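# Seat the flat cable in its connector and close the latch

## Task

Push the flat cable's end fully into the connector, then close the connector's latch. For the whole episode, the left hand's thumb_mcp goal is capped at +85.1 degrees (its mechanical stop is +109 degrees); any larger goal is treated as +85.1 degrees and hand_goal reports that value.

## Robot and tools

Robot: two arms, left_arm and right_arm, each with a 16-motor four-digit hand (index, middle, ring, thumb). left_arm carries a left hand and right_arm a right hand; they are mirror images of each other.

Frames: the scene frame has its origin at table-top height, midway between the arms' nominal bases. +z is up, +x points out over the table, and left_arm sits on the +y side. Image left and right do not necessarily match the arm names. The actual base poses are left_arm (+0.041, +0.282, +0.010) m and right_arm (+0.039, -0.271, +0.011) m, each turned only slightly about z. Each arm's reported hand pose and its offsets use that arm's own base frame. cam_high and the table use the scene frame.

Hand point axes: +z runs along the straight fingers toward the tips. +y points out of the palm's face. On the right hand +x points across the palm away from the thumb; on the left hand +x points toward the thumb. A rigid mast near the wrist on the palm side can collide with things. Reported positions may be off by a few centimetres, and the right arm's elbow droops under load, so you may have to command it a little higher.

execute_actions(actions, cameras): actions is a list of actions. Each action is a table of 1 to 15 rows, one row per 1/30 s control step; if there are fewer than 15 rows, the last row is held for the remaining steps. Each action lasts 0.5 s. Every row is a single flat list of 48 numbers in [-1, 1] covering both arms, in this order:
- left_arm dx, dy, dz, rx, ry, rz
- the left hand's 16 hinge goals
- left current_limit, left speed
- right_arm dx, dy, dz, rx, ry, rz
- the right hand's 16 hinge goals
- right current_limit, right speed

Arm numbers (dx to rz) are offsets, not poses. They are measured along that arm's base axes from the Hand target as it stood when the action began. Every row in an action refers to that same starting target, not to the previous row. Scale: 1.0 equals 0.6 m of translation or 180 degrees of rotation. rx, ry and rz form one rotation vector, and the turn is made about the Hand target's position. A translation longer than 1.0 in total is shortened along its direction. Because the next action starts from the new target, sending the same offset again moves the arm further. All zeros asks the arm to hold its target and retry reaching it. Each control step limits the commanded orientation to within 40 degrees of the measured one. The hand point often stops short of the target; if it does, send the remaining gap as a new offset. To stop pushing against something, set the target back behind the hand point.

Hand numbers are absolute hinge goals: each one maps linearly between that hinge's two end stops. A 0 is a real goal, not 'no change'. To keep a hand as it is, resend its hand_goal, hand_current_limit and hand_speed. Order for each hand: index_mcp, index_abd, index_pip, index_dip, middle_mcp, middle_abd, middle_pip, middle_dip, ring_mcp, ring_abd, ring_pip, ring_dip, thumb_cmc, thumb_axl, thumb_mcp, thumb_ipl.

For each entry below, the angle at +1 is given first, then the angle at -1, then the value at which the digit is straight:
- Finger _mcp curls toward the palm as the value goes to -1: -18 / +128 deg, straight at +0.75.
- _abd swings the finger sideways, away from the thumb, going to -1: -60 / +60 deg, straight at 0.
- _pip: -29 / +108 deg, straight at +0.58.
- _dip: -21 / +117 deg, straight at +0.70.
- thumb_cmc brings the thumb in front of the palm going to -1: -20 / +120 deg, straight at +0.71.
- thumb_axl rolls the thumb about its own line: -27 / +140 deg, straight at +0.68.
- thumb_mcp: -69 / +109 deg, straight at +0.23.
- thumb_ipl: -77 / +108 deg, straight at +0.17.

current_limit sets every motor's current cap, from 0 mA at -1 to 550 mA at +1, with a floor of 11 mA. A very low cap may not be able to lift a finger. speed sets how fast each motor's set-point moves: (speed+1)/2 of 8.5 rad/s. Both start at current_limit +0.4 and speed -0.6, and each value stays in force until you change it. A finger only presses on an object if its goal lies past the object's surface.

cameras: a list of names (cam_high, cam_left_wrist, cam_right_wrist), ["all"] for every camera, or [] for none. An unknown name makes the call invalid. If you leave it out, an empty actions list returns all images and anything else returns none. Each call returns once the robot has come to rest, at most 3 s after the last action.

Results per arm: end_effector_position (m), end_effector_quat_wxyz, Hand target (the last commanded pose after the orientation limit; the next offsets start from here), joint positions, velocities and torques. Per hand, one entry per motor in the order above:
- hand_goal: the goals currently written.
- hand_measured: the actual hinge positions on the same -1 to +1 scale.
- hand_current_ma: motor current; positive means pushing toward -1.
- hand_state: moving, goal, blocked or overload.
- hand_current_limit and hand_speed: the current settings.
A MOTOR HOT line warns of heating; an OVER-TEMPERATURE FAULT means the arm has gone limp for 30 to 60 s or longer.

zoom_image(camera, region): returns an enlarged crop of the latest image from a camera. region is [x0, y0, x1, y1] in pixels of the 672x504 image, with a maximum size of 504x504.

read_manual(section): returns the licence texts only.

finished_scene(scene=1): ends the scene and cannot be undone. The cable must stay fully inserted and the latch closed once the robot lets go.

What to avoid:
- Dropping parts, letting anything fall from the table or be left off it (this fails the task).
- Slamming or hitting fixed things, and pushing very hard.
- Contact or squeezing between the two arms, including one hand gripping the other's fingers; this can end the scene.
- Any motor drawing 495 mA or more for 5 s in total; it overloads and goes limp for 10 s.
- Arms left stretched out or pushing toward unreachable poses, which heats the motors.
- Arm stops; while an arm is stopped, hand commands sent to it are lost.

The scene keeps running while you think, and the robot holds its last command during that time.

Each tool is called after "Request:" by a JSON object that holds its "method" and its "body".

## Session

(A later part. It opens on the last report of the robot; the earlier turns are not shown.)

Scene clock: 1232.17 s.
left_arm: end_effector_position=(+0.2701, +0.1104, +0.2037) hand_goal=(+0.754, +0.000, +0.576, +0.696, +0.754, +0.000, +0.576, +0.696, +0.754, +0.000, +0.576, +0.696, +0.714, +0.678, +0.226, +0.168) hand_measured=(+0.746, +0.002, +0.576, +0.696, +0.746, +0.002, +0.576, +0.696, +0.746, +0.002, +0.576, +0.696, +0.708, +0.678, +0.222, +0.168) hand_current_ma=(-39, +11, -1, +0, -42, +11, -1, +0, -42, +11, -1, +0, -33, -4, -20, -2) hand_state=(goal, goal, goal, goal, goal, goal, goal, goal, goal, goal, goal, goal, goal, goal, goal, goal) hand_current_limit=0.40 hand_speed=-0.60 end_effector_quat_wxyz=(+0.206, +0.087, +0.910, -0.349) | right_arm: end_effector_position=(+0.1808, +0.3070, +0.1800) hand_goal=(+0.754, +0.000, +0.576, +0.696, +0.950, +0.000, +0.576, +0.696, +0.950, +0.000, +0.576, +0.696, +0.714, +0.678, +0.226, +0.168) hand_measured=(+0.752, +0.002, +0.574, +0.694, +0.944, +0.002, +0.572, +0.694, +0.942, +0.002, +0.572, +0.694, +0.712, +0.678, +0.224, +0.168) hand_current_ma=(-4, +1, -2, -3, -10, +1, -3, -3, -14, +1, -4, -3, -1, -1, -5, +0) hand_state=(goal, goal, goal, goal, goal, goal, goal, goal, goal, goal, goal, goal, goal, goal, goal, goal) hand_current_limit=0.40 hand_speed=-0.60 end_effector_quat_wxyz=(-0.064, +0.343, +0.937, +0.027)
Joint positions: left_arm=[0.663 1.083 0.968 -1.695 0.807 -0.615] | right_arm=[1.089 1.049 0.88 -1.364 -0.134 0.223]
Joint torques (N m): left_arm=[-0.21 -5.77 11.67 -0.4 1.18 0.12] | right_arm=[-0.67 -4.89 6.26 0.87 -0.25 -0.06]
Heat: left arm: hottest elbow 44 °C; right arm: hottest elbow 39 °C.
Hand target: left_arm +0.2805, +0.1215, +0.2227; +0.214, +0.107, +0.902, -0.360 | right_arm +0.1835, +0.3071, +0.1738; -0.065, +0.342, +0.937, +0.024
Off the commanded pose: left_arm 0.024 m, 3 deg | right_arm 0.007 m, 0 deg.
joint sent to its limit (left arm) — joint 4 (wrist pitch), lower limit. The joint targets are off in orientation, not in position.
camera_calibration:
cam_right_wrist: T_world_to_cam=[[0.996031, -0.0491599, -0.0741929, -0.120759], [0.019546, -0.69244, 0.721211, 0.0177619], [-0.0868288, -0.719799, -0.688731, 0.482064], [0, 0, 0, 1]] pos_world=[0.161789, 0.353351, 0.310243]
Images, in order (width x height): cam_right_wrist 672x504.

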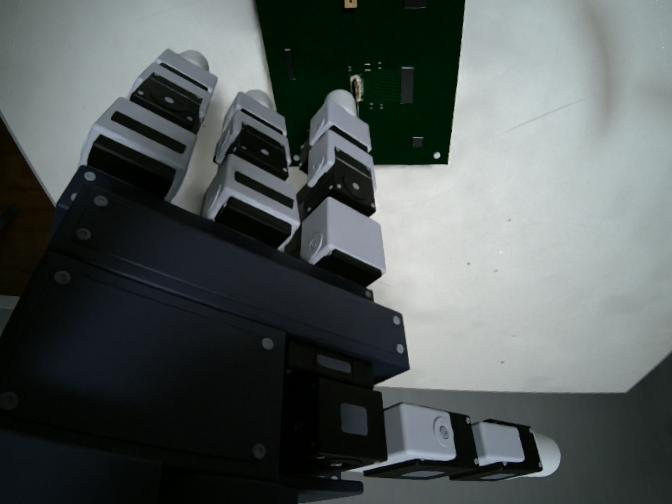

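Request:
{"method": "execute_actions", "body": {"actions": [[[0,0,0,0,0,0,0.754,0,0.576,0.696,0.754,0,0.576,0.696,0.754,0,0.576,0.696,0.714,0.678,0.226,0.168,0.4,-0.6,0.003,-0.002,-0.02,0,0,0,0.754,0,0.576,0.696,0.95,0,0.576,0.696,0.95,0,0.576,0.696,0.714,0.678,0.226,0.168,0.4,-0.6]]], "cameras": ["cam_right_wrist"]}}

Request:
{"method": "zoom_image", "body": {"camera": "cam_right_wrist", "region": [310, 40, 400, 120]}}

Scene clock: 1239.80 s.
left_arm: end_effector_position=(+0.2701, +0.1104, +0.2037) hand_goal=(+0.754, +0.000, +0.576, +0.696, +0.754, +0.000, +0.576, +0.696, +0.754, +0.000, +0.576, +0.696, +0.714, +0.678, +0.226, +0.168) hand_measured=(+0.746, +0.002, +0.576, +0.696, +0.746, +0.002, +0.576, +0.696, +0.746, +0.002, +0.576, +0.696, +0.708, +0.678, +0.222, +0.168) hand_current_ma=(-39, +11, -1, +0, -42, +11, -1, +0, -42, +11, -1, +0, -33, -4, -20, -2) hand_state=(goal, goal, goal, goal, goal, goal, goal, goal, goal, goal, goal, goal, goal, goal, goal, goal) hand_current_limit=0.40 hand_speed=-0.60 end_effector_quat_wxyz=(+0.206, +0.087, +0.910, -0.349) | right_arm: end_effector_position=(+0.1812, +0.3068, +0.1680) hand_goal=(+0.754, +0.000, +0.576, +0.696, +0.950, +0.000, +0.576, +0.696, +0.950, +0.000, +0.576, +0.696, +0.714, +0.678, +0.226, +0.168) hand_measured=(+0.752, +0.002, +0.574, +0.694, +0.944, +0.002, +0.572, +0.694, +0.942, +0.002, +0.572, +0.694, +0.712, +0.678, +0.224, +0.168) hand_current_ma=(-4, +1, -2, -3, -10, +1, -3, -3, -14, +1, -4, -3, -1, -1, -5, +0) hand_state=(goal, goal, goal, goal, goal, goal, goal, goal, goal, goal, goal, goal, goal, goal, goal, goal) hand_current_limit=0.40 hand_speed=-0.60 end_effector_quat_wxyz=(-0.064, +0.341, +0.937, +0.027)
Joint positions: left_arm=[0.663 1.083 0.968 -1.695 0.807 -0.615] | right_arm=[1.086 1.056 0.852 -1.331 -0.135 0.215]
Joint torques (N m): left_arm=[-0.38 -5.83 11.6 -0.44 1.19 0.13] | right_arm=[-1.2 -4.72 6.24 0.79 -0.24 -0.08]
Heat: left arm: hottest elbow 44 °C; right arm: hottest elbow 39 °C.
Hand target: left_arm +0.2805, +0.1215, +0.2227; +0.214, +0.107, +0.902, -0.360 | right_arm +0.1853, +0.3059, +0.1618; -0.065, +0.342, +0.937, +0.024
Off the commanded pose: left_arm 0.024 m, 3 deg | right_arm 0.007 m, 0 deg.
joint sent to its limit (left arm) — joint 4 (wrist pitch), lower limit. The joint targets are off in orientation, not in position.
camera_calibration:
cam_right_wrist: T_world_to_cam=[[0.996232, -0.0446476, -0.0743487, -0.123438], [0.0227954, -0.692343, 0.721208, 0.0257147], [-0.083675, -0.720186, -0.688717, 0.473294], [0, 0, 0, 1]] pos_world=[0.161989, 0.353152, 0.298243]
Images, in order (width x height): cam_right_wrist 672x504.

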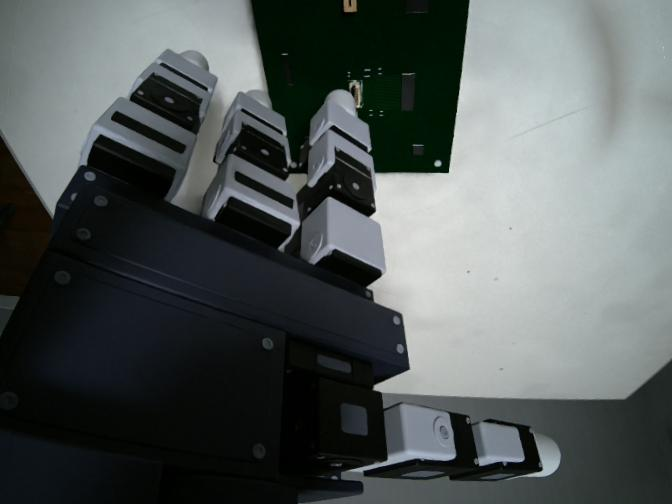

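Scaled by 5.600 from the camera's 672x504 image, which has a finer 960x720 frame.

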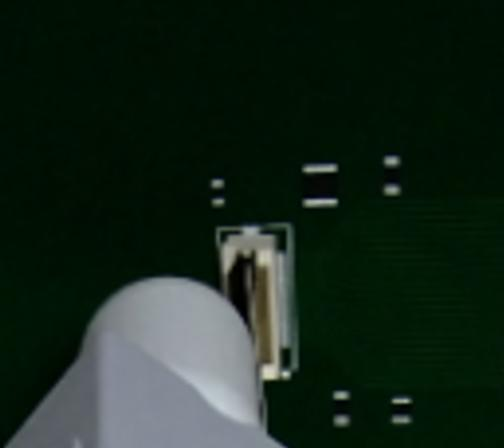

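Request:
{"method": "zoom_image", "body": {"camera": "cam_right_wrist", "region": [340, 72, 370, 112]}}

Scaled by 12.600 from the camera's 672x504 image, which has a finer 960x720 frame.

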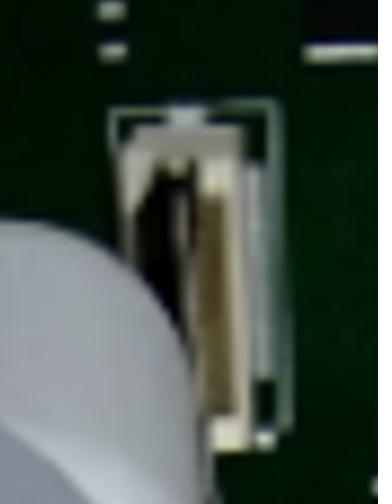

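Request:
{"method": "execute_actions", "body": {"actions": [[[0,0,0,0,0,0,0.754,0,0.576,0.696,0.754,0,0.576,0.696,0.754,0,0.576,0.696,0.714,0.678,0.226,0.168,0.4,-0.6,0,-0.002,-0.015,0,0,0,0.754,0,0.576,0.696,0.95,0,0.576,0.696,0.95,0,0.576,0.696,0.714,0.678,0.226,0.168,0.4,-0.6]]], "cameras": ["cam_right_wrist"]}}

Request:
{"method": "zoom_image", "body": {"camera": "cam_right_wrist", "region": [320, 60, 380, 120]}}

Scene clock: 1254.80 s.
left_arm: end_effector_position=(+0.2701, +0.1104, +0.2037) hand_goal=(+0.754, +0.000, +0.576, +0.696, +0.754, +0.000, +0.576, +0.696, +0.754, +0.000, +0.576, +0.696, +0.714, +0.678, +0.226, +0.168) hand_measured=(+0.746, +0.002, +0.576, +0.696, +0.746, +0.002, +0.576, +0.696, +0.746, +0.002, +0.576, +0.696, +0.708, +0.678, +0.222, +0.168) hand_current_ma=(-39, +11, -1, +0, -42, +11, -1, +0, -42, +11, -1, +0, -33, -4, -20, -2) hand_state=(goal, goal, goal, goal, goal, goal, goal, goal, goal, goal, goal, goal, goal, goal, goal, goal) hand_current_limit=0.40 hand_speed=-0.60 end_effector_quat_wxyz=(+0.206, +0.087, +0.910, -0.349) | right_arm: end_effector_position=(+0.1817, +0.3063, +0.1611) hand_goal=(+0.754, +0.000, +0.576, +0.696, +0.950, +0.000, +0.576, +0.696, +0.950, +0.000, +0.576, +0.696, +0.714, +0.678, +0.226, +0.168) hand_measured=(+0.752, +0.002, +0.574, +0.694, +0.944, +0.002, +0.572, +0.694, +0.942, +0.002, +0.572, +0.694, +0.712, +0.678, +0.224, +0.168) hand_current_ma=(-4, +3, -2, -3, -10, +1, -3, -3, -14, +1, -4, -3, -1, -1, -5, +0) hand_state=(goal, goal, goal, goal, goal, goal, goal, goal, goal, goal, goal, goal, goal, goal, goal, goal) hand_current_limit=0.40 hand_speed=-0.60 end_effector_quat_wxyz=(-0.064, +0.341, +0.937, +0.030)
Joint positions: left_arm=[0.663 1.083 0.968 -1.695 0.807 -0.615] | right_arm=[1.083 1.057 0.833 -1.306 -0.134 0.213]
Joint torques (N m): left_arm=[-0.15 -5.89 11.6 -0.43 1.19 0.12] | right_arm=[-1.14 -4.66 6.05 0.85 -0.25 -0.09]
Heat: left arm: hottest elbow 44 °C; right arm: hottest elbow 39 °C.
Hand target: left_arm +0.2805, +0.1215, +0.2227; +0.214, +0.107, +0.902, -0.360 | right_arm +0.1854, +0.3047, +0.1530; -0.065, +0.342, +0.937, +0.024
Off the commanded pose: left_arm 0.024 m, 3 deg | right_arm 0.009 m, 1 deg.
joint sent to its limit (left arm) — joint 4 (wrist pitch), lower limit. The joint targets are off in orientation, not in position.
camera_calibration:
cam_right_wrist: T_world_to_cam=[[0.996442, -0.0443889, -0.0716482, -0.124996], [0.0206623, -0.695488, 0.718241, 0.0320994], [-0.0817124, -0.717166, -0.692096, 0.467499], [0, 0, 0, 1]] pos_world=[0.162088, 0.35205, 0.291543]
Images, in order (width x height): cam_right_wrist 672x504.

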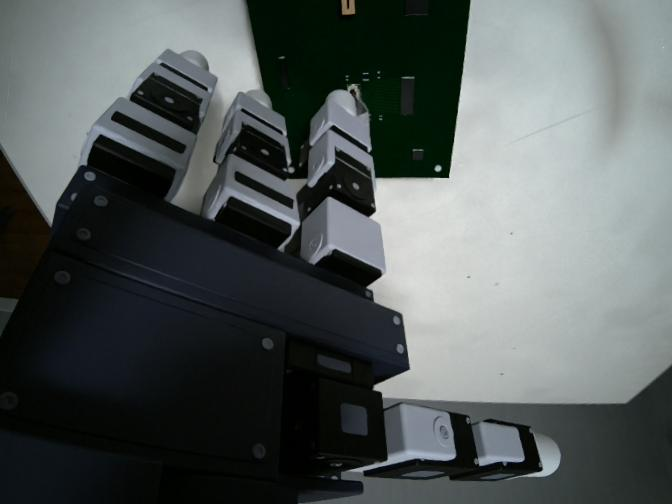

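Scaled by 8.400 from the camera's 672x504 image, which has a finer 960x720 frame.

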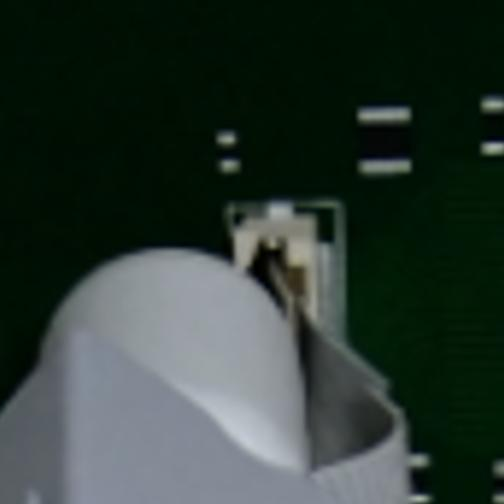

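Request:
{"method": "execute_actions", "body": {"actions": [[[0,0,0,0,0,0,0.754,0,0.576,0.696,0.754,0,0.576,0.696,0.754,0,0.576,0.696,0.714,0.678,0.226,0.168,0.4,-0.6,0,0,-0.007,0,0,0,0.754,0,0.576,0.696,0.95,0,0.576,0.696,0.95,0,0.576,0.696,0.714,0.678,0.226,0.168,0.4,-0.6]]], "cameras": ["cam_right_wrist"]}}

Request:
{"method": "zoom_image", "body": {"camera": "cam_right_wrist", "region": [330, 70, 380, 120]}}

Scene clock: 1261.20 s.
left_arm: end_effector_position=(+0.2701, +0.1104, +0.2037) hand_goal=(+0.754, +0.000, +0.576, +0.696, +0.754, +0.000, +0.576, +0.696, +0.754, +0.000, +0.576, +0.696, +0.714, +0.678, +0.226, +0.168) hand_measured=(+0.746, +0.002, +0.576, +0.696, +0.746, +0.002, +0.576, +0.696, +0.746, +0.002, +0.576, +0.696, +0.708, +0.678, +0.222, +0.168) hand_current_ma=(-39, +11, -1, +0, -42, +11, -1, +0, -42, +11, -1, +0, -33, -4, -20, -2) hand_state=(goal, goal, goal, goal, goal, goal, goal, goal, goal, goal, goal, goal, goal, goal, goal, goal) hand_current_limit=0.40 hand_speed=-0.60 end_effector_quat_wxyz=(+0.206, +0.087, +0.910, -0.349) | right_arm: end_effector_position=(+0.1818, +0.3065, +0.1571) hand_goal=(+0.754, +0.000, +0.576, +0.696, +0.950, +0.000, +0.576, +0.696, +0.950, +0.000, +0.576, +0.696, +0.714, +0.678, +0.226, +0.168) hand_measured=(+0.752, +0.002, +0.574, +0.694, +0.944, +0.002, +0.572, +0.694, +0.942, +0.002, +0.572, +0.694, +0.712, +0.678, +0.224, +0.168) hand_current_ma=(-3, +3, -2, -3, -10, +1, -3, -3, -14, +1, -4, -3, -1, -1, -5, +0) hand_state=(goal, goal, goal, goal, goal, goal, goal, goal, goal, goal, goal, goal, goal, goal, goal, goal) hand_current_limit=0.40 hand_speed=-0.60 end_effector_quat_wxyz=(-0.064, +0.341, +0.938, +0.030)
Joint positions: left_arm=[0.663 1.083 0.968 -1.695 0.807 -0.615] | right_arm=[1.083 1.06 0.824 -1.294 -0.134 0.213]
Joint torques (N m): left_arm=[-0.26 -5.89 11.64 -0.43 1.2 0.14] | right_arm=[-1.2 -4.37 6.01 0.8 -0.24 -0.08]
Heat: left arm: hottest elbow 44 °C; right arm: hottest elbow 38 °C.
Hand target: left_arm +0.2805, +0.1215, +0.2227; +0.214, +0.107, +0.902, -0.360 | right_arm +0.1853, +0.3046, +0.1486; -0.065, +0.342, +0.937, +0.024
Off the commanded pose: left_arm 0.024 m, 3 deg | right_arm 0.009 m, 1 deg.
joint sent to its limit (left arm) — joint 4 (wrist pitch), lower limit. The joint targets are off in orientation, not in position.
camera_calibration:
cam_right_wrist: T_world_to_cam=[[0.996471, -0.043936, -0.0715216, -0.125578], [0.0208568, -0.695745, 0.717986, 0.0351723], [-0.0813062, -0.716943, -0.692374, 0.464746], [0, 0, 0, 1]] pos_world=[0.162188, 0.35215, 0.287543]
Images, in order (width x height): cam_right_wrist 672x504.

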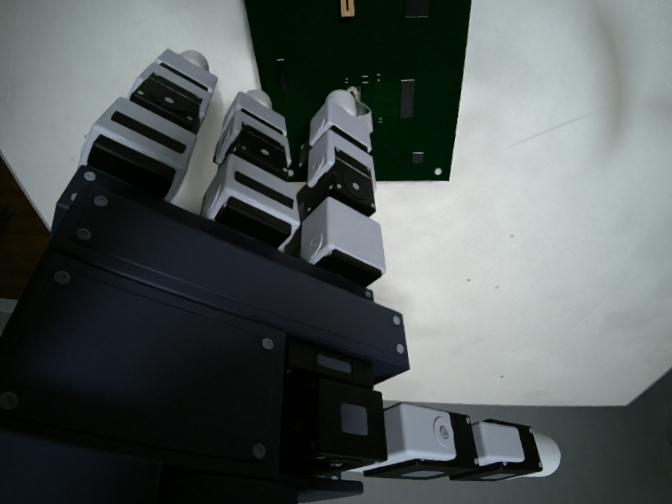

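Scaled by 10.080 from the camera's 672x504 image, which has a finer 960x720 frame.

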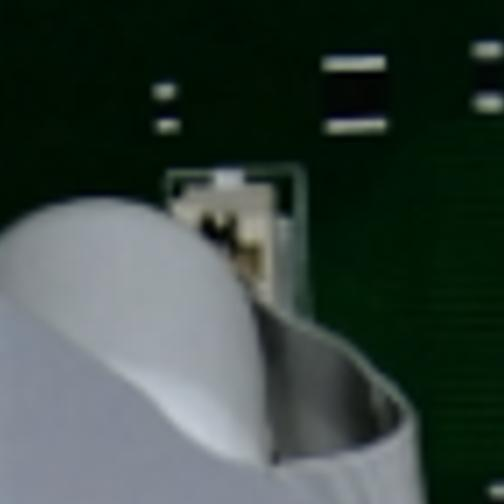

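Request:
{"method": "execute_actions", "body": {"actions": [[[0,0,0,0,0,0,0.754,0,0.576,0.696,0.754,0,0.576,0.696,0.754,0,0.576,0.696,0.714,0.678,0.226,0.168,0.4,-0.6,0,0,-0.007,0,0,0,0.754,0,0.576,0.696,0.95,0,0.576,0.696,0.95,0,0.576,0.696,0.714,0.678,0.226,0.168,0.4,-0.6]]], "cameras": ["cam_right_wrist"]}}

Request:
{"method": "zoom_image", "body": {"camera": "cam_right_wrist", "region": [330, 70, 380, 120]}}

Scene clock: 1268.73 s.
left_arm: end_effector_position=(+0.2701, +0.1104, +0.2037) hand_goal=(+0.754, +0.000, +0.576, +0.696, +0.754, +0.000, +0.576, +0.696, +0.754, +0.000, +0.576, +0.696, +0.714, +0.678, +0.226, +0.168) hand_measured=(+0.746, +0.002, +0.576, +0.696, +0.746, +0.002, +0.576, +0.696, +0.746, +0.002, +0.576, +0.696, +0.708, +0.678, +0.222, +0.168) hand_current_ma=(-39, +11, -1, +0, -42, +11, -1, +0, -42, +11, -1, +0, -33, -4, -20, -2) hand_state=(goal, goal, goal, goal, goal, goal, goal, goal, goal, goal, goal, goal, goal, goal, goal, goal) hand_current_limit=0.40 hand_speed=-0.60 end_effector_quat_wxyz=(+0.206, +0.087, +0.910, -0.349) | right_arm: end_effector_position=(+0.1817, +0.3065, +0.1531) hand_goal=(+0.754, +0.000, +0.576, +0.696, +0.950, +0.000, +0.576, +0.696, +0.950, +0.000, +0.576, +0.696, +0.714, +0.678, +0.226, +0.168) hand_measured=(+0.752, +0.002, +0.574, +0.694, +0.944, +0.002, +0.572, +0.694, +0.942, +0.002, +0.572, +0.694, +0.712, +0.678, +0.224, +0.168) hand_current_ma=(-2, +3, -2, -2, -10, +1, -3, -3, -14, +1, -4, -3, -1, -1, -5, +0) hand_state=(goal, goal, goal, goal, goal, goal, goal, goal, goal, goal, goal, goal, goal, goal, goal, goal) hand_current_limit=0.40 hand_speed=-0.60 end_effector_quat_wxyz=(-0.064, +0.341, +0.938, +0.030)
Joint positions: left_arm=[0.663 1.083 0.968 -1.695 0.807 -0.615] | right_arm=[1.083 1.063 0.815 -1.282 -0.134 0.213]
Joint torques (N m): left_arm=[-0.5 -5.71 11.66 -0.42 1.18 0.15] | right_arm=[-1.08 -4.48 5.91 0.88 -0.26 -0.09]
Heat: left arm: hottest elbow 44 °C; right arm: hottest elbow 38 °C.
Hand target: left_arm +0.2805, +0.1215, +0.2227; +0.214, +0.107, +0.902, -0.360 | right_arm +0.1853, +0.3047, +0.1444; -0.065, +0.342, +0.937, +0.024
Off the commanded pose: left_arm 0.024 m, 3 deg | right_arm 0.010 m, 1 deg.
joint sent to its limit (left arm) — joint 4 (wrist pitch), lower limit. The joint targets are off in orientation, not in position.
camera_calibration:
cam_right_wrist: T_world_to_cam=[[0.996461, -0.0439615, -0.0716443, -0.125719], [0.02095, -0.695547, 0.718175, 0.0379078], [-0.081404, -0.717134, -0.692165, 0.461992], [0, 0, 0, 1]] pos_world=[0.162088, 0.35215, 0.283543]
Images, in order (width x height): cam_right_wrist 672x504.

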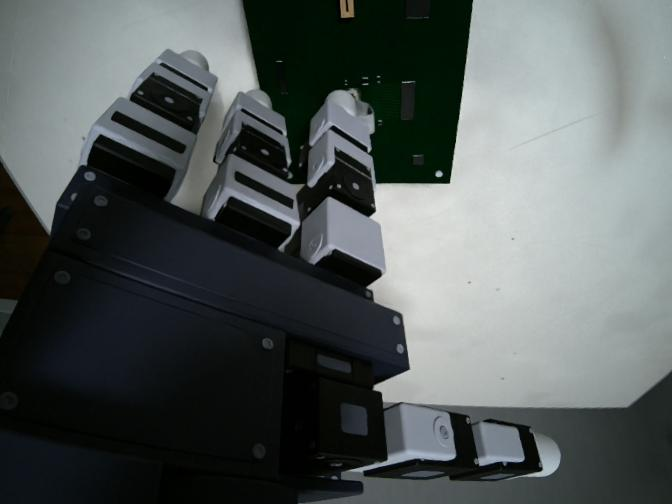

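Scaled by 10.080 from the camera's 672x504 image, which has a finer 960x720 frame.

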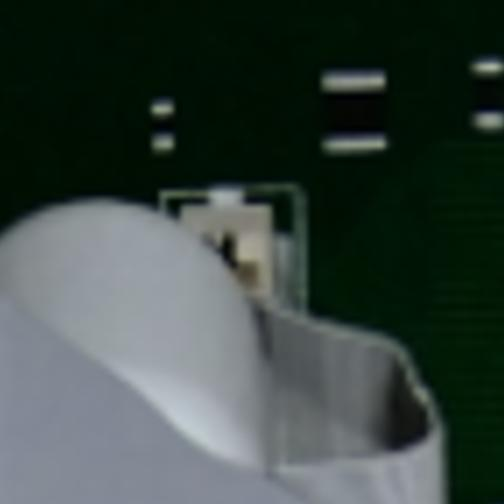

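Request:
{"method": "execute_actions", "body": {"actions": [[[0,0,0,0,0,0,0.754,0,0.576,0.696,0.754,0,0.576,0.696,0.754,0,0.576,0.696,0.714,0.678,0.226,0.168,0.4,-0.6,0,0,-0.005,0,0,0,0.754,0,0.576,0.696,0.95,0,0.576,0.696,0.95,0,0.576,0.696,0.714,0.678,0.226,0.168,0.4,-0.6]]], "cameras": ["cam_right_wrist"]}}

Request:
{"method": "zoom_image", "body": {"camera": "cam_right_wrist", "region": [330, 70, 380, 120]}}

Scene clock: 1275.53 s.
left_arm: end_effector_position=(+0.2701, +0.1104, +0.2037) hand_goal=(+0.754, +0.000, +0.576, +0.696, +0.754, +0.000, +0.576, +0.696, +0.754, +0.000, +0.576, +0.696, +0.714, +0.678, +0.226, +0.168) hand_measured=(+0.746, +0.002, +0.576, +0.696, +0.746, +0.002, +0.576, +0.696, +0.746, +0.002, +0.576, +0.696, +0.708, +0.678, +0.222, +0.168) hand_current_ma=(-39, +11, -1, +0, -42, +11, -1, +0, -42, +11, -1, +0, -33, -4, -20, -2) hand_state=(goal, goal, goal, goal, goal, goal, goal, goal, goal, goal, goal, goal, goal, goal, goal, goal) hand_current_limit=0.40 hand_speed=-0.60 end_effector_quat_wxyz=(+0.206, +0.087, +0.910, -0.349) | right_arm: end_effector_position=(+0.1820, +0.3075, +0.1525) hand_goal=(+0.754, +0.000, +0.576, +0.696, +0.950, +0.000, +0.576, +0.696, +0.950, +0.000, +0.576, +0.696, +0.714, +0.678, +0.226, +0.168) hand_measured=(+0.758, -0.002, +0.576, +0.694, +0.944, +0.002, +0.572, +0.694, +0.942, +0.002, +0.572, +0.694, +0.712, +0.678, +0.224, +0.168) hand_current_ma=(+4, -1, +0, -2, -10, +1, -3, -3, -14, +1, -4, -3, -1, -1, -5, +0) hand_state=(goal, goal, goal, goal, goal, goal, goal, goal, goal, goal, goal, goal, goal, goal, goal, goal) hand_current_limit=0.40 hand_speed=-0.60 end_effector_quat_wxyz=(-0.064, +0.341, +0.937, +0.032)
Joint positions: left_arm=[0.663 1.083 0.968 -1.695 0.807 -0.615] | right_arm=[1.083 1.063 0.813 -1.275 -0.135 0.213]
Joint torques (N m): left_arm=[-0.32 -5.89 11.64 -0.36 1.18 0.12] | right_arm=[-1.26 -4.37 5.76 0.96 -0.21 -0.08]
Heat: left arm: hottest elbow 44 °C; right arm: hottest elbow 38 °C.
Hand target: left_arm +0.2805, +0.1215, +0.2227; +0.214, +0.107, +0.902, -0.360 | right_arm +0.1854, +0.3047, +0.1415; -0.065, +0.342, +0.937, +0.024
Off the commanded pose: left_arm 0.024 m, 3 deg | right_arm 0.012 m, 1 deg.
joint sent to its limit (left arm) — joint 4 (wrist pitch), lower limit. The joint targets are off in orientation, not in position.
camera_calibration:
cam_right_wrist: T_world_to_cam=[[0.99655, -0.0435673, -0.0706421, -0.126366], [0.0201357, -0.698804, 0.71503, 0.0406384], [-0.0805169, -0.713986, -0.695515, 0.461712], [0, 0, 0, 1]] pos_world=[0.162288, 0.352548, 0.283143]
Images, in order (width x height): cam_right_wrist 672x504.

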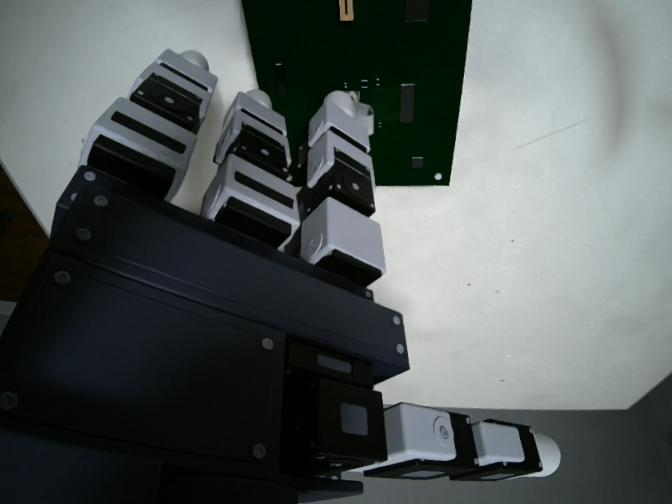

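Scaled by 10.080 from the camera's 672x504 image, which has a finer 960x720 frame.

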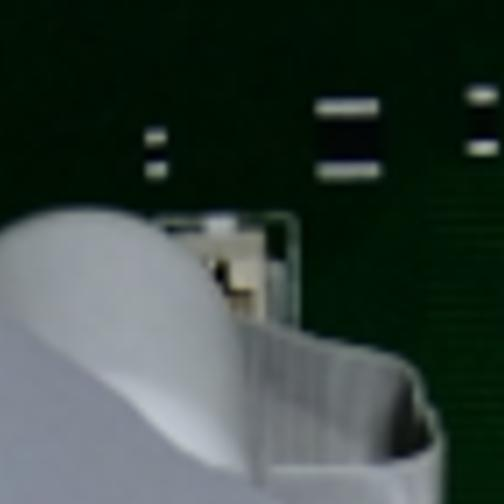

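Request:
{"method": "execute_actions", "body": {"actions": [[[0,0,0,0,0,0,0.754,0,0.576,0.696,0.754,0,0.576,0.696,0.754,0,0.576,0.696,0.714,0.678,0.226,0.168,0.4,-0.6,0,0,0.035,0,0,0,0.754,0,0.576,0.696,0.95,0,0.576,0.696,0.95,0,0.576,0.696,0.714,0.678,0.226,0.168,0.4,-0.6]],[[0,0,0,0,0,0,0.754,0,0.576,0.696,0.754,0,0.576,0.696,0.754,0,0.576,0.696,0.714,0.678,0.226,0.168,0.4,-0.6,-0.03,0,0.015,0,0,0,0.754,0,0.576,0.696,0.95,0,0.576,0.696,0.95,0,0.576,0.696,0.714,0.678,0.226,0.168,0.4,-0.6]]], "cameras": ["cam_right_wrist"]}}

Request:
{"method": "zoom_image", "body": {"camera": "cam_right_wrist", "region": [350, 50, 410, 110]}}

Scene clock: 1282.77 s.
left_arm: end_effector_position=(+0.2701, +0.1104, +0.2037) hand_goal=(+0.754, +0.000, +0.576, +0.696, +0.754, +0.000, +0.576, +0.696, +0.754, +0.000, +0.576, +0.696, +0.714, +0.678, +0.226, +0.168) hand_measured=(+0.746, +0.002, +0.576, +0.696, +0.746, +0.002, +0.576, +0.696, +0.746, +0.002, +0.576, +0.696, +0.708, +0.678, +0.222, +0.168) hand_current_ma=(-39, +11, -1, +0, -42, +11, -1, +0, -42, +11, -1, +0, -33, -4, -20, -2) hand_state=(goal, goal, goal, goal, goal, goal, goal, goal, goal, goal, goal, goal, goal, goal, goal, goal) hand_current_limit=0.40 hand_speed=-0.60 end_effector_quat_wxyz=(+0.206, +0.087, +0.910, -0.349) | right_arm: end_effector_position=(+0.1669, +0.2945, +0.1513) hand_goal=(+0.754, +0.000, +0.576, +0.696, +0.950, +0.000, +0.576, +0.696, +0.950, +0.000, +0.576, +0.696, +0.714, +0.678, +0.226, +0.168) hand_measured=(+0.756, -0.002, +0.576, +0.694, +0.944, +0.002, +0.572, +0.694, +0.942, +0.002, +0.572, +0.694, +0.712, +0.678, +0.224, +0.168) hand_current_ma=(+1, -1, +0, -2, -10, +1, -3, -3, -14, +1, -4, -3, -1, -1, -5, +0) hand_state=(goal, goal, goal, goal, goal, goal, goal, goal, goal, goal, goal, goal, goal, goal, goal, goal) hand_current_limit=0.40 hand_speed=-0.60 end_effector_quat_wxyz=(-0.068, +0.344, +0.937, +0.003)
Joint positions: left_arm=[0.663 1.083 0.968 -1.695 0.807 -0.615] | right_arm=[1.112 1.048 0.813 -1.344 -0.136 0.244]
Joint torques (N m): left_arm=[-0.15 -5.83 11.66 -0.46 1.19 0.13] | right_arm=[1.61 -6.42 8.98 -0.08 -0.16 0.23]
Heat: left arm: hottest elbow 44 °C; right arm: hottest elbow 38 °C.
Hand target: left_arm +0.2805, +0.1215, +0.2227; +0.214, +0.107, +0.902, -0.360 | right_arm +0.1673, +0.3047, +0.1716; -0.065, +0.342, +0.937, +0.024
Off the commanded pose: left_arm 0.024 m, 3 deg | right_arm 0.023 m, 2 deg.
joint sent to its limit (left arm) — joint 4 (wrist pitch), lower limit. The joint targets are off in orientation, not in position.
camera_calibration:
cam_right_wrist: T_world_to_cam=[[0.994105, -0.0506628, -0.0958569, -0.105529], [0.038589, -0.660888, 0.749492, 0.0132804], [-0.101322, -0.748773, -0.655037, 0.458003], [0, 0, 0, 1]] pos_world=[0.1508, 0.346371, 0.27994]
Images, in order (width x height): cam_right_wrist 672x504.

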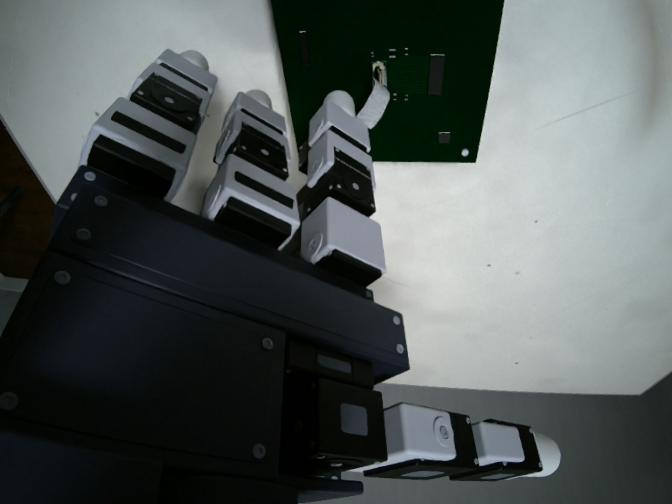

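Scaled by 8.400 from the camera's 672x504 image, which has a finer 960x720 frame.

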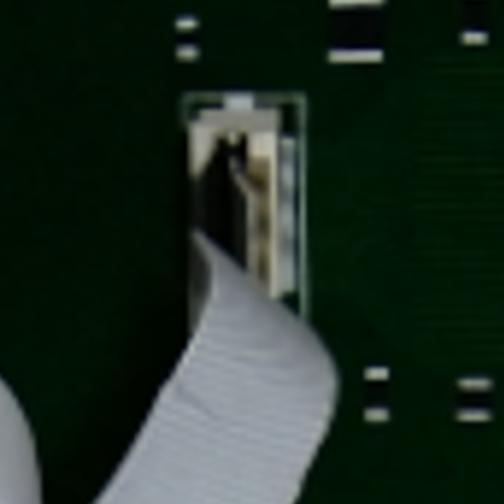

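Request:
{"method": "execute_actions", "body": {"actions": [[[0,0,0,0,0,0,0.754,0,0.576,0.696,0.754,0,0.576,0.696,0.754,0,0.576,0.696,0.714,0.678,0.226,0.168,0.4,-0.6,-0.03,0.01,0.04,0,0,0,0.754,0,0.576,0.696,0.95,0,0.576,0.696,0.95,0,0.576,0.696,0.714,0.678,0.226,0.168,0.4,-0.6]]], "cameras": ["cam_right_wrist","cam_high"]}}

Request:
{"method": "zoom_image", "body": {"camera": "cam_right_wrist", "region": [350, 30, 430, 110]}}

Scene clock: 1290.97 s.
left_arm: end_effector_position=(+0.2701, +0.1104, +0.2037) hand_goal=(+0.754, +0.000, +0.576, +0.696, +0.754, +0.000, +0.576, +0.696, +0.754, +0.000, +0.576, +0.696, +0.714, +0.678, +0.226, +0.168) hand_measured=(+0.746, +0.002, +0.576, +0.696, +0.746, +0.002, +0.576, +0.696, +0.746, +0.002, +0.576, +0.696, +0.708, +0.678, +0.222, +0.168) hand_current_ma=(-39, +11, -1, +0, -42, +11, -1, +0, -42, +11, -1, +0, -33, -4, -20, -2) hand_state=(goal, goal, goal, goal, goal, goal, goal, goal, goal, goal, goal, goal, goal, goal, goal, goal) hand_current_limit=0.40 hand_speed=-0.60 end_effector_quat_wxyz=(+0.206, +0.087, +0.910, -0.349) | right_arm: end_effector_position=(+0.1458, +0.2924, +0.1625) hand_goal=(+0.754, +0.000, +0.576, +0.696, +0.950, +0.000, +0.576, +0.696, +0.950, +0.000, +0.576, +0.696, +0.714, +0.678, +0.226, +0.168) hand_measured=(+0.754, -0.002, +0.576, +0.694, +0.944, +0.002, +0.572, +0.694, +0.942, +0.002, +0.572, +0.694, +0.712, +0.678, +0.224, +0.168) hand_current_ma=(+0, -1, +0, -2, -10, +1, -3, -3, -14, +1, -4, -3, -1, -1, -5, +0) hand_state=(goal, goal, goal, goal, goal, goal, goal, goal, goal, goal, goal, goal, goal, goal, goal, goal) hand_current_limit=0.40 hand_speed=-0.60 end_effector_quat_wxyz=(-0.068, +0.344, +0.936, -0.010)
Joint positions: left_arm=[0.663 1.083 0.968 -1.695 0.807 -0.615] | right_arm=[1.184 1.026 0.834 -1.404 -0.135 0.316]
Joint torques (N m): left_arm=[-0.15 -5.6 11.66 -0.35 1.19 0.12] | right_arm=[1.67 -6.18 11.11 -0.05 -0.09 0.24]
Heat: left arm: hottest elbow 44 °C; right arm: hottest elbow 39 °C.
Hand target: left_arm +0.2805, +0.1215, +0.2227; +0.214, +0.107, +0.902, -0.360 | right_arm +0.1493, +0.3107, +0.1954; -0.065, +0.342, +0.937, +0.024
Off the commanded pose: left_arm 0.024 m, 3 deg | right_arm 0.038 m, 4 deg.
joint sent to its limit (left arm) — joint 4 (wrist pitch), lower limit. The joint targets are off in orientation, not in position.
camera_calibration:
cam_right_wrist: T_world_to_cam=[[0.993219, -0.0521041, -0.103933, -0.0817767], [0.0463889, -0.642108, 0.765209, -0.00481519], [-0.106607, -0.764841, -0.635337, 0.463932], [0, 0, 0, 1]] pos_world=[0.130904, 0.347482, 0.289938]
Images, in order (width x height): cam_high 672x504, cam_right_wrist 672x504.

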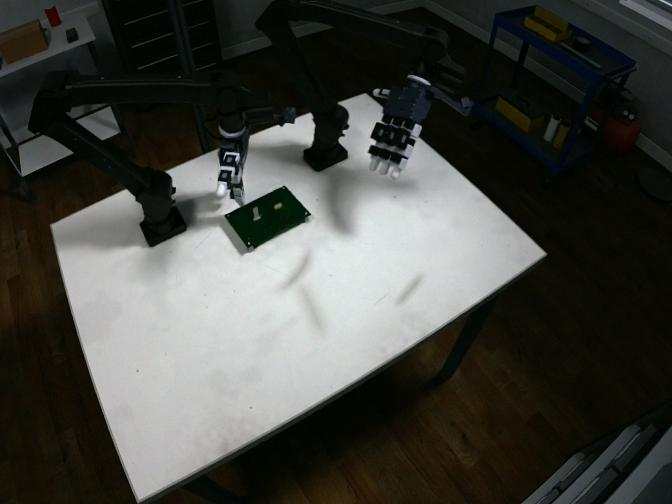

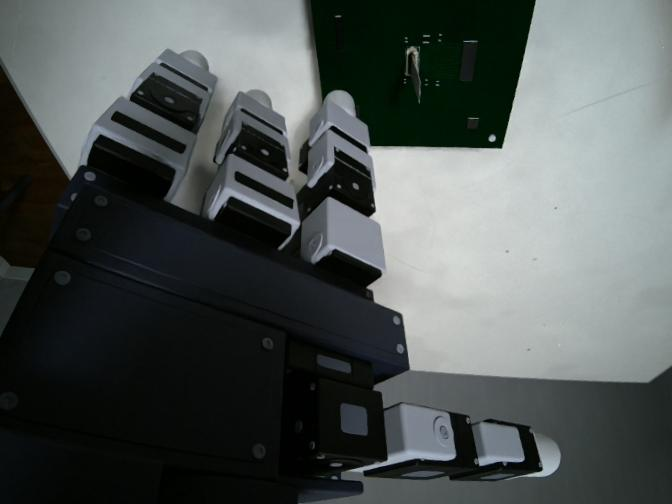

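Scaled by 6.300 from the camera's 672x504 image, which has a finer 960x720 frame.

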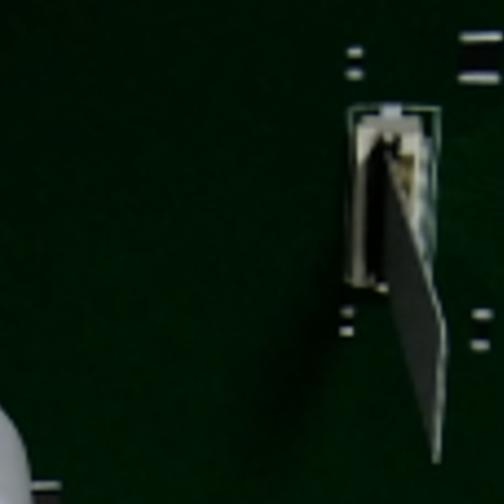

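Request:
{"method": "zoom_image", "body": {"camera": "cam_right_wrist", "region": [400, 42, 430, 82]}}

Scaled by 12.600 from the camera's 672x504 image, which has a finer 960x720 frame.

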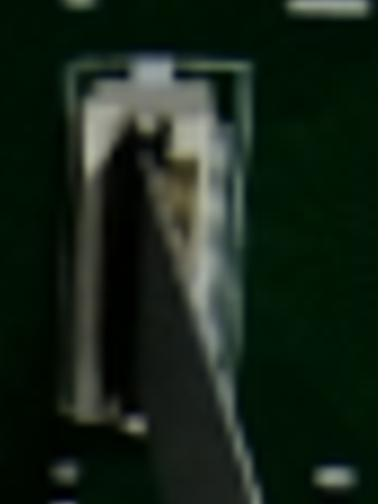

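Request:
{"method": "execute_actions", "body": {"actions": [[[0,0,0.03,0.1263,0.0542,-0.004,0.754,0,0.576,0.696,0.754,0,0.576,0.696,0.754,0,0.576,0.696,0.714,0.678,0.226,0.168,0.4,-0.6,0.05,-0.1,0.08,0,0,0,0.754,0,0.576,0.696,0.754,0,0.576,0.696,0.754,0,0.576,0.696,0.714,0.678,0.226,0.168,0.4,-0.6]],[[0,0,0.03,0.1263,0.0542,-0.004,0.754,0,0.576,0.696,0.754,0,0.576,0.696,0.754,0,0.576,0.696,0.714,0.678,0.226,0.168,0.4,-0.6,0.08,-0.13,0.03,0,0,0,0.754,0,0.576,0.696,0.754,0,0.576,0.696,0.754,0,0.576,0.696,0.714,0.678,0.226,0.168,0.4,-0.6]],[[0,0,0,0,0,-0.1458,0.754,0,0.576,0.696,0.754,0,0.576,0.696,0.754,0,0.576,0.696,0.714,0.678,0.226,0.168,0.4,-0.6,0.08,-0.15,0,0,0,0,0.754,0,0.576,0.696,0.754,0,0.576,0.696,0.754,0,0.576,0.696,0.714,0.678,0.226,0.168,0.4,-0.6]],[[0,0,0,0,0,-0.1458,0.754,0,0.576,0.696,0.754,0,0.576,0.696,0.754,0,0.576,0.696,0.714,0.678,0.226,0.168,0.4,-0.6,0.03,-0.15,0,0,0,0,0.754,0,0.576,0.696,0.754,0,0.576,0.696,0.754,0,0.576,0.696,0.714,0.678,0.226,0.168,0.4,-0.6]],[[0,0,0,0,0,-0.1458,0.754,0,0.576,0.696,0.754,0,0.576,0.696,0.754,0,0.576,0.696,0.714,0.678,0.226,0.168,0.4,-0.6,0,-0.1,0,0,0,0,0.754,0,0.576,0.696,0.754,0,0.576,0.696,0.754,0,0.576,0.696,0.714,0.678,0.226,0.168,0.4,-0.6]],[[-0.02,-0.08,0,0,0,-0.1458,0.754,0,0.576,0.696,0.754,0,0.576,0.696,0.754,0,0.576,0.696,0.714,0.678,0.226,0.168,0.4,-0.6,0,0,0,0,0,0,0.754,0,0.576,0.696,0.754,0,0.576,0.696,0.754,0,0.576,0.696,0.714,0.678,0.226,0.168,0.4,-0.6]],[[-0.02,-0.12,0,0,0,-0.1458,0.754,0,0.576,0.696,0.754,0,0.576,0.696,0.754,0,0.576,0.696,0.714,0.678,0.226,0.168,0.4,-0.6,0,0,0,0,0,0,0.754,0,0.576,0.696,0.754,0,0.576,0.696,0.754,0,0.576,0.696,0.714,0.678,0.226,0.168,0.4,-0.6]],[[-0.02,-0.12,0,0,0,-0.1458,0.754,0,0.576,0.696,0.754,0,0.576,0.696,0.754,0,0.576,0.696,0.714,0.678,0.226,0.168,0.4,-0.6,0,0,0,0,0,0,0.754,0,0.576,0.696,0.754,0,0.576,0.696,0.754,0,0.576,0.696,0.714,0.678,0.226,0.168,0.4,-0.6]]], "cameras": ["cam_high"]}}

Scene clock: 1393.57 s.
left_arm: end_effector_position=(+0.2371, -0.0674, +0.2496) hand_goal=(+0.754, +0.000, +0.576, +0.696, +0.754, +0.000, +0.576, +0.696, +0.754, +0.000, +0.576, +0.696, +0.714, +0.678, +0.226, +0.168) hand_measured=(+0.752, +0.002, +0.576, +0.696, +0.752, +0.002, +0.576, +0.696, +0.752, +0.002, +0.576, +0.696, +0.714, +0.678, +0.222, +0.168) hand_current_ma=(-5, +6, -1, +0, -9, +6, -1, +0, -10, +7, -1, +0, +2, -4, -23, -2) hand_state=(goal, goal, goal, goal, goal, goal, goal, goal, goal, goal, goal, goal, goal, goal, goal, goal) hand_current_limit=0.40 hand_speed=-0.60 end_effector_quat_wxyz=(+0.000, +0.997, +0.076, -0.013) | right_arm: end_effector_position=(+0.2794, -0.0565, +0.2365) hand_goal=(+0.754, +0.000, +0.576, +0.696, +0.754, +0.000, +0.576, +0.696, +0.754, +0.000, +0.576, +0.696, +0.714, +0.678, +0.226, +0.168) hand_measured=(+0.752, -0.002, +0.576, +0.694, +0.752, +0.000, +0.574, +0.694, +0.752, +0.000, +0.574, +0.694, +0.714, +0.678, +0.222, +0.168) hand_current_ma=(-2, -1, +0, -2, -2, +0, -3, -3, -2, +0, -3, -3, +0, -1, -5, +0) hand_state=(goal, goal, goal, goal, goal, goal, goal, goal, goal, goal, goal, goal, goal, goal, goal, goal) hand_current_limit=0.40 hand_speed=-0.60 end_effector_quat_wxyz=(-0.066, +0.341, +0.937, +0.028)
Joint positions: left_arm=[0.067 0.867 0.958 -1.689 -0.001 1.485] | right_arm=[-0.501 1.032 1.016 -1.693 -0.035 -1.377]
Joint torques (N m): left_arm=[-2.43 -2.61 10.25 0.47 0.17 0.15] | right_arm=[-1.03 -4.31 11.21 -0.12 -0.28 -0.08]
Heat: left arm: hottest elbow 44 °C; right arm: hottest elbow 43 °C.
Hand target: left_arm +0.2445, -0.0706, +0.2587; +0.000, +0.998, +0.065, +0.000 | right_arm +0.2933, -0.0673, +0.2613; -0.065, +0.342, +0.937, +0.024
Off the commanded pose: left_arm 0.012 m, 2 deg | right_arm 0.030 m, 0 deg.
joint sent to its limit (right arm) — joint 4 (wrist pitch), lower limit. The joint targets are off in orientation, not in position.
Images, in order (width x height): cam_high 672x504.

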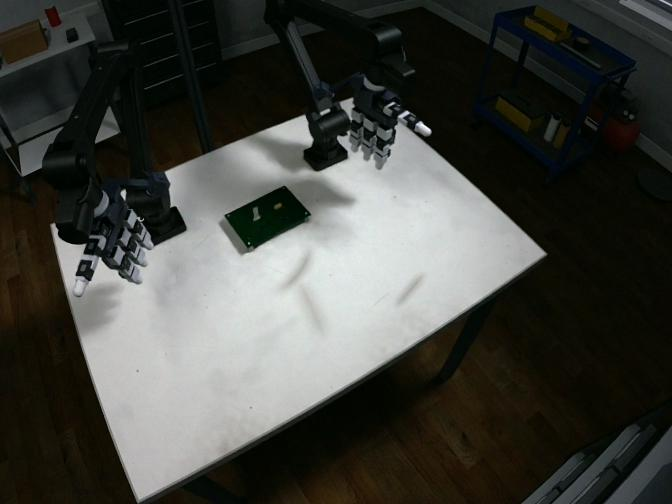

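Request:
{"method": "execute_actions", "body": {"actions": [[[-0.02,-0.08,0,0.0871,-0.0279,-0.1083,0.754,0,0.576,0.696,0.754,0,0.576,0.696,0.754,0,0.576,0.696,0.714,0.678,0.226,0.168,0.4,-0.6,0,0,0,0,0,0,0.754,0,0.576,0.696,0.754,0,0.576,0.696,0.754,0,0.576,0.696,0.714,0.678,0.226,0.168,0.4,-0.6]],[[-0.03,-0.09,0,0.0871,-0.0279,-0.1083,0.754,0,0.576,0.696,0.754,0,0.576,0.696,0.754,0,0.576,0.696,0.714,0.678,0.226,0.168,0.4,-0.6,0,0,0,0,0,0,0.754,0,0.576,0.696,0.754,0,0.576,0.696,0.754,0,0.576,0.696,0.714,0.678,0.226,0.168,0.4,-0.6]],[[-0.03,-0.09,0,0.0871,-0.0279,-0.1083,0.754,0,0.576,0.696,0.754,0,0.576,0.696,0.754,0,0.576,0.696,0.714,0.678,0.226,0.168,0.4,-0.6,0,0,0,0,0,0,0.754,0,0.576,0.696,0.754,0,0.576,0.696,0.754,0,0.576,0.696,0.714,0.678,0.226,0.168,0.4,-0.6]],[[-0.04,-0.06,-0.03,0.0871,-0.0279,-0.1083,0.754,0,0.576,0.696,0.754,0,0.576,0.696,0.754,0,0.576,0.696,0.714,0.678,0.226,0.168,0.4,-0.6,0,0,0,0,0,0,0.754,0,0.576,0.696,0.754,0,0.576,0.696,0.754,0,0.576,0.696,0.714,0.678,0.226,0.168,0.4,-0.6]],[[-0.035,-0.035,-0.07,0.0871,-0.0279,-0.1083,0.754,0,0.576,0.696,0.754,0,0.576,0.696,0.754,0,0.576,0.696,0.714,0.678,0.226,0.168,0.4,-0.6,0,0,0,0,0,0,0.754,0,0.576,0.696,0.754,0,0.576,0.696,0.754,0,0.576,0.696,0.714,0.678,0.226,0.168,0.4,-0.6]]], "cameras": ["cam_high","cam_left_wrist"]}}

Scene clock: 1412.70 s.
left_arm: end_effector_position=(+0.1501, -0.2825, +0.1938) hand_goal=(+0.754, +0.000, +0.576, +0.696, +0.754, +0.000, +0.576, +0.696, +0.754, +0.000, +0.576, +0.696, +0.714, +0.678, +0.226, +0.168) hand_measured=(+0.744, +0.000, +0.576, +0.696, +0.742, +0.000, +0.574, +0.696, +0.742, +0.000, +0.574, +0.696, +0.706, +0.678, +0.222, +0.168) hand_current_ma=(-52, +3, -4, +0, -58, +3, -5, +0, -59, +4, -5, +0, -37, -4, -20, -2) hand_state=(goal, goal, goal, goal, goal, goal, goal, goal, goal, goal, goal, goal, goal, goal, goal, goal) hand_current_limit=0.40 hand_speed=-0.60 end_effector_quat_wxyz=(+0.531, -0.484, +0.662, -0.214) | right_arm: end_effector_position=(+0.2794, -0.0565, +0.2365) hand_goal=(+0.754, +0.000, +0.576, +0.696, +0.754, +0.000, +0.576, +0.696, +0.754, +0.000, +0.576, +0.696, +0.714, +0.678, +0.226, +0.168) hand_measured=(+0.752, -0.002, +0.576, +0.694, +0.752, +0.000, +0.574, +0.694, +0.752, +0.000, +0.574, +0.694, +0.714, +0.678, +0.222, +0.168) hand_current_ma=(-2, -1, +0, -2, -2, +0, -3, -3, -2, +0, -3, -3, +0, -1, -5, +0) hand_state=(goal, goal, goal, goal, goal, goal, goal, goal, goal, goal, goal, goal, goal, goal, goal, goal) hand_current_limit=0.40 hand_speed=-0.60 end_effector_quat_wxyz=(-0.066, +0.341, +0.937, +0.028)
Joint positions: left_arm=[-1.492 1.358 1.051 -1.695 -1.183 1.665] | right_arm=[-0.501 1.032 1.016 -1.693 -0.035 -1.377]
Joint torques (N m): left_arm=[-0.62 -9.88 7.73 -0.54 -1.31 0.13] | right_arm=[-0.85 -4.48 11.29 -0.2 -0.26 -0.1]
Heat: left arm: hottest elbow 45 °C; right arm: hottest elbow 47 °C.
Hand target: left_arm +0.1515, -0.2835, +0.1988; +0.539, -0.485, +0.655, -0.212 | right_arm +0.2933, -0.0673, +0.2613; -0.065, +0.342, +0.937, +0.024
Off the commanded pose: left_arm 0.005 m, 1 deg | right_arm 0.030 m, 0 deg.
joint sent to its limit (left arm) — joint 4 (wrist pitch), lower limit. The joint targets still meet the commanded pose.
joint sent to its limit (right arm) — joint 4 (wrist pitch), lower limit. The joint targets are off in orientation, not in position.
camera_calibration:
cam_left_wrist: T_world_to_cam=[[0.232543, 0.357387, 0.904543, -0.140352], [-0.528303, -0.734452, 0.426001, -0.270993], [0.816591, -0.576936, 0.0180166, -0.171905], [0, 0, 0, 1]] pos_world=[0.0298477, -0.24805, 0.245495]
Images, in order (width x height): cam_high 672x504, cam_left_wrist 672x504.

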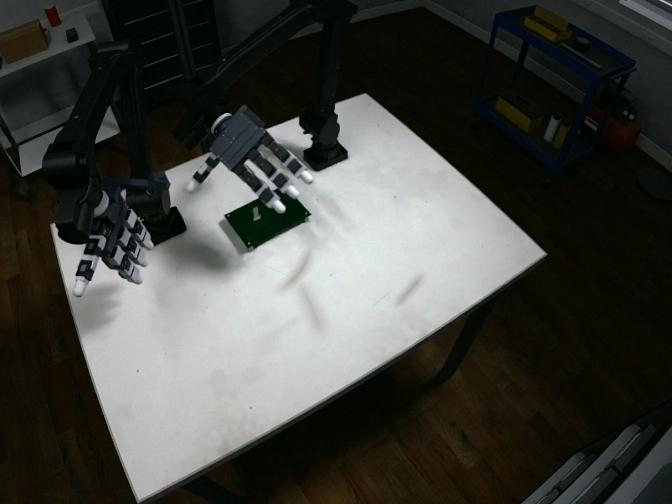

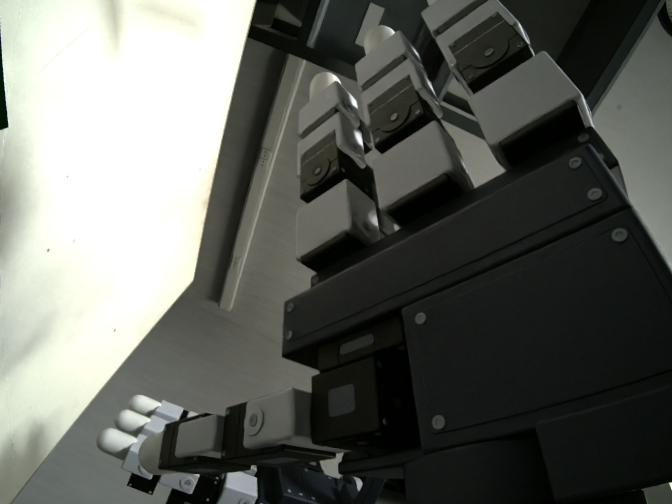

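Request:
{"method": "execute_actions", "body": {"actions": [[[0.015,-0.01,-0.09,0,0,-0.111,0.754,0,0.576,0.696,0.754,0,0.576,0.696,0.754,0,0.576,0.696,0.714,0.678,0.226,0.168,0.4,-0.6,0,0,0,0,0,0,0.754,0,0.576,0.696,0.754,0,0.576,0.696,0.754,0,0.576,0.696,0.714,0.678,0.226,0.168,0.4,-0.6]],[[0,0,-0.09,0,0,0,0.754,0,0.576,0.696,0.754,0,0.576,0.696,0.754,0,0.576,0.696,0.714,0.678,0.226,0.168,0.4,-0.6,0,0,0,0,0,0,0.754,0,0.576,0.696,0.754,0,0.576,0.696,0.754,0,0.576,0.696,0.714,0.678,0.226,0.168,0.4,-0.6]]], "cameras": ["cam_high","cam_left_wrist"]}}

Scene clock: 1422.20 s.
left_arm: end_effector_position=(+0.1586, -0.2867, +0.0910) hand_goal=(+0.754, +0.000, +0.576, +0.696, +0.754, +0.000, +0.576, +0.696, +0.754, +0.000, +0.576, +0.696, +0.714, +0.678, +0.226, +0.168) hand_measured=(+0.744, +0.000, +0.576, +0.696, +0.742, +0.000, +0.574, +0.696, +0.742, +0.000, +0.574, +0.696, +0.706, +0.678, +0.222, +0.168) hand_current_ma=(-52, +3, -4, +0, -57, +3, -5, +0, -58, +4, -5, +0, -38, -4, -20, -2) hand_state=(goal, goal, goal, goal, goal, goal, goal, goal, goal, goal, goal, goal, goal, goal, goal, goal) hand_current_limit=0.40 hand_speed=-0.60 end_effector_quat_wxyz=(+0.539, -0.405, +0.685, -0.277) | right_arm: end_effector_position=(+0.2794, -0.0565, +0.2365) hand_goal=(+0.754, +0.000, +0.576, +0.696, +0.754, +0.000, +0.576, +0.696, +0.754, +0.000, +0.576, +0.696, +0.714, +0.678, +0.226, +0.168) hand_measured=(+0.752, -0.002, +0.576, +0.694, +0.752, +0.000, +0.574, +0.694, +0.752, +0.000, +0.574, +0.694, +0.714, +0.678, +0.222, +0.168) hand_current_ma=(-2, -1, +0, -2, -2, +0, -3, -3, -2, +0, -3, -3, +0, -1, -5, +0) hand_state=(goal, goal, goal, goal, goal, goal, goal, goal, goal, goal, goal, goal, goal, goal, goal, goal) hand_current_limit=0.40 hand_speed=-0.60 end_effector_quat_wxyz=(-0.066, +0.341, +0.937, +0.028)
Joint positions: left_arm=[-1.521 1.374 0.75 -0.982 -1.301 2.097] | right_arm=[-0.501 1.032 1.016 -1.693 -0.035 -1.377]
Joint torques (N m): left_arm=[-0.85 -8.35 6.74 0.32 -1.33 0.14] | right_arm=[-0.91 -4.25 11.32 -0.1 -0.24 -0.1]
Heat: left arm: hottest elbow 43 °C; right arm: hottest elbow 48 °C.
Hand target: left_arm +0.1605, -0.2895, +0.0906; +0.494, -0.364, +0.729, -0.302 | right_arm +0.2933, -0.0673, +0.2613; -0.065, +0.342, +0.937, +0.024
Off the commanded pose: left_arm 0.003 m, 9 deg | right_arm 0.030 m, 0 deg.
joint sent to its limit (left arm) — joint 6 (wrist roll), upper limit. The joint targets are off in orientation, not in position.
joint sent to its limit (right arm) — joint 4 (wrist pitch), lower limit. The joint targets are off in orientation, not in position.
camera_calibration:
cam_left_wrist: T_world_to_cam=[[0.221785, 0.296874, 0.928804, -0.0656911], [-0.69016, -0.625097, 0.3646, -0.163164], [0.688832, -0.721887, 0.066253, -0.20515], [0, 0, 0, 1]] pos_world=[0.0432741, -0.230586, 0.134095]
Images, in order (width x height): cam_high 672x504, cam_left_wrist 672x504.

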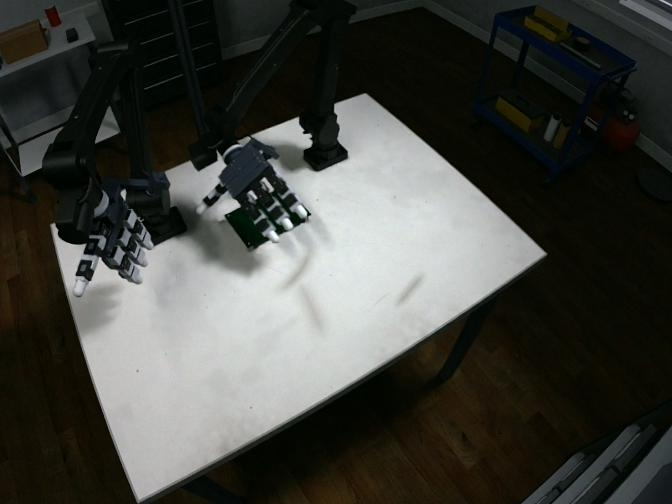

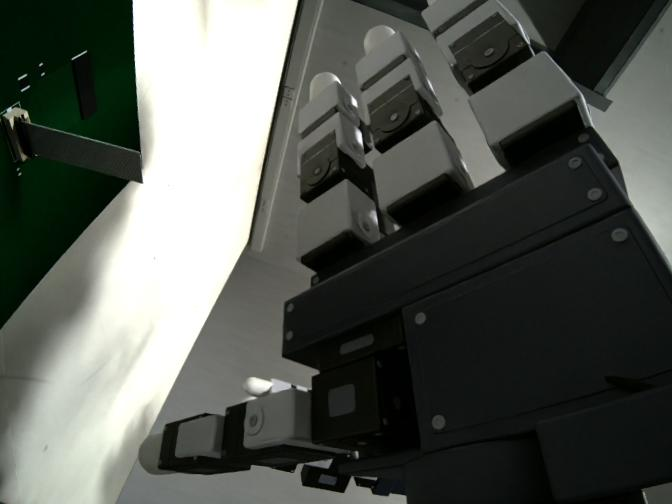

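Request:
{"method": "zoom_image", "body": {"camera": "cam_left_wrist", "region": [0, 95, 50, 180]}}

Request:
{"method": "zoom_image", "body": {"camera": "cam_left_wrist", "region": [0, 98, 40, 138]}}

Scaled by 5.929 from the camera's 672x504 image, which has a finer 960x720 frame.

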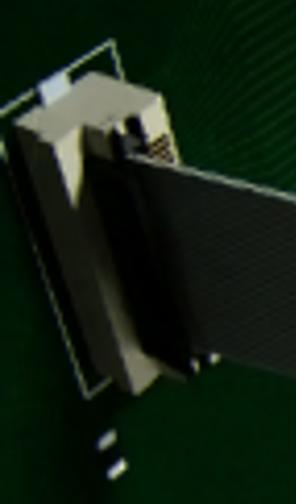

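Scaled by 12.600 from the camera's 672x504 image, which has a finer 960x720 frame.

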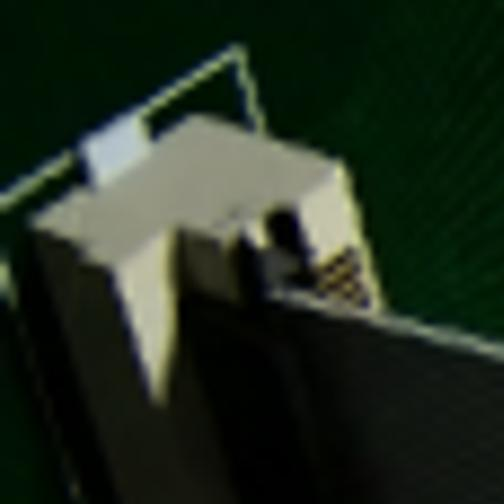

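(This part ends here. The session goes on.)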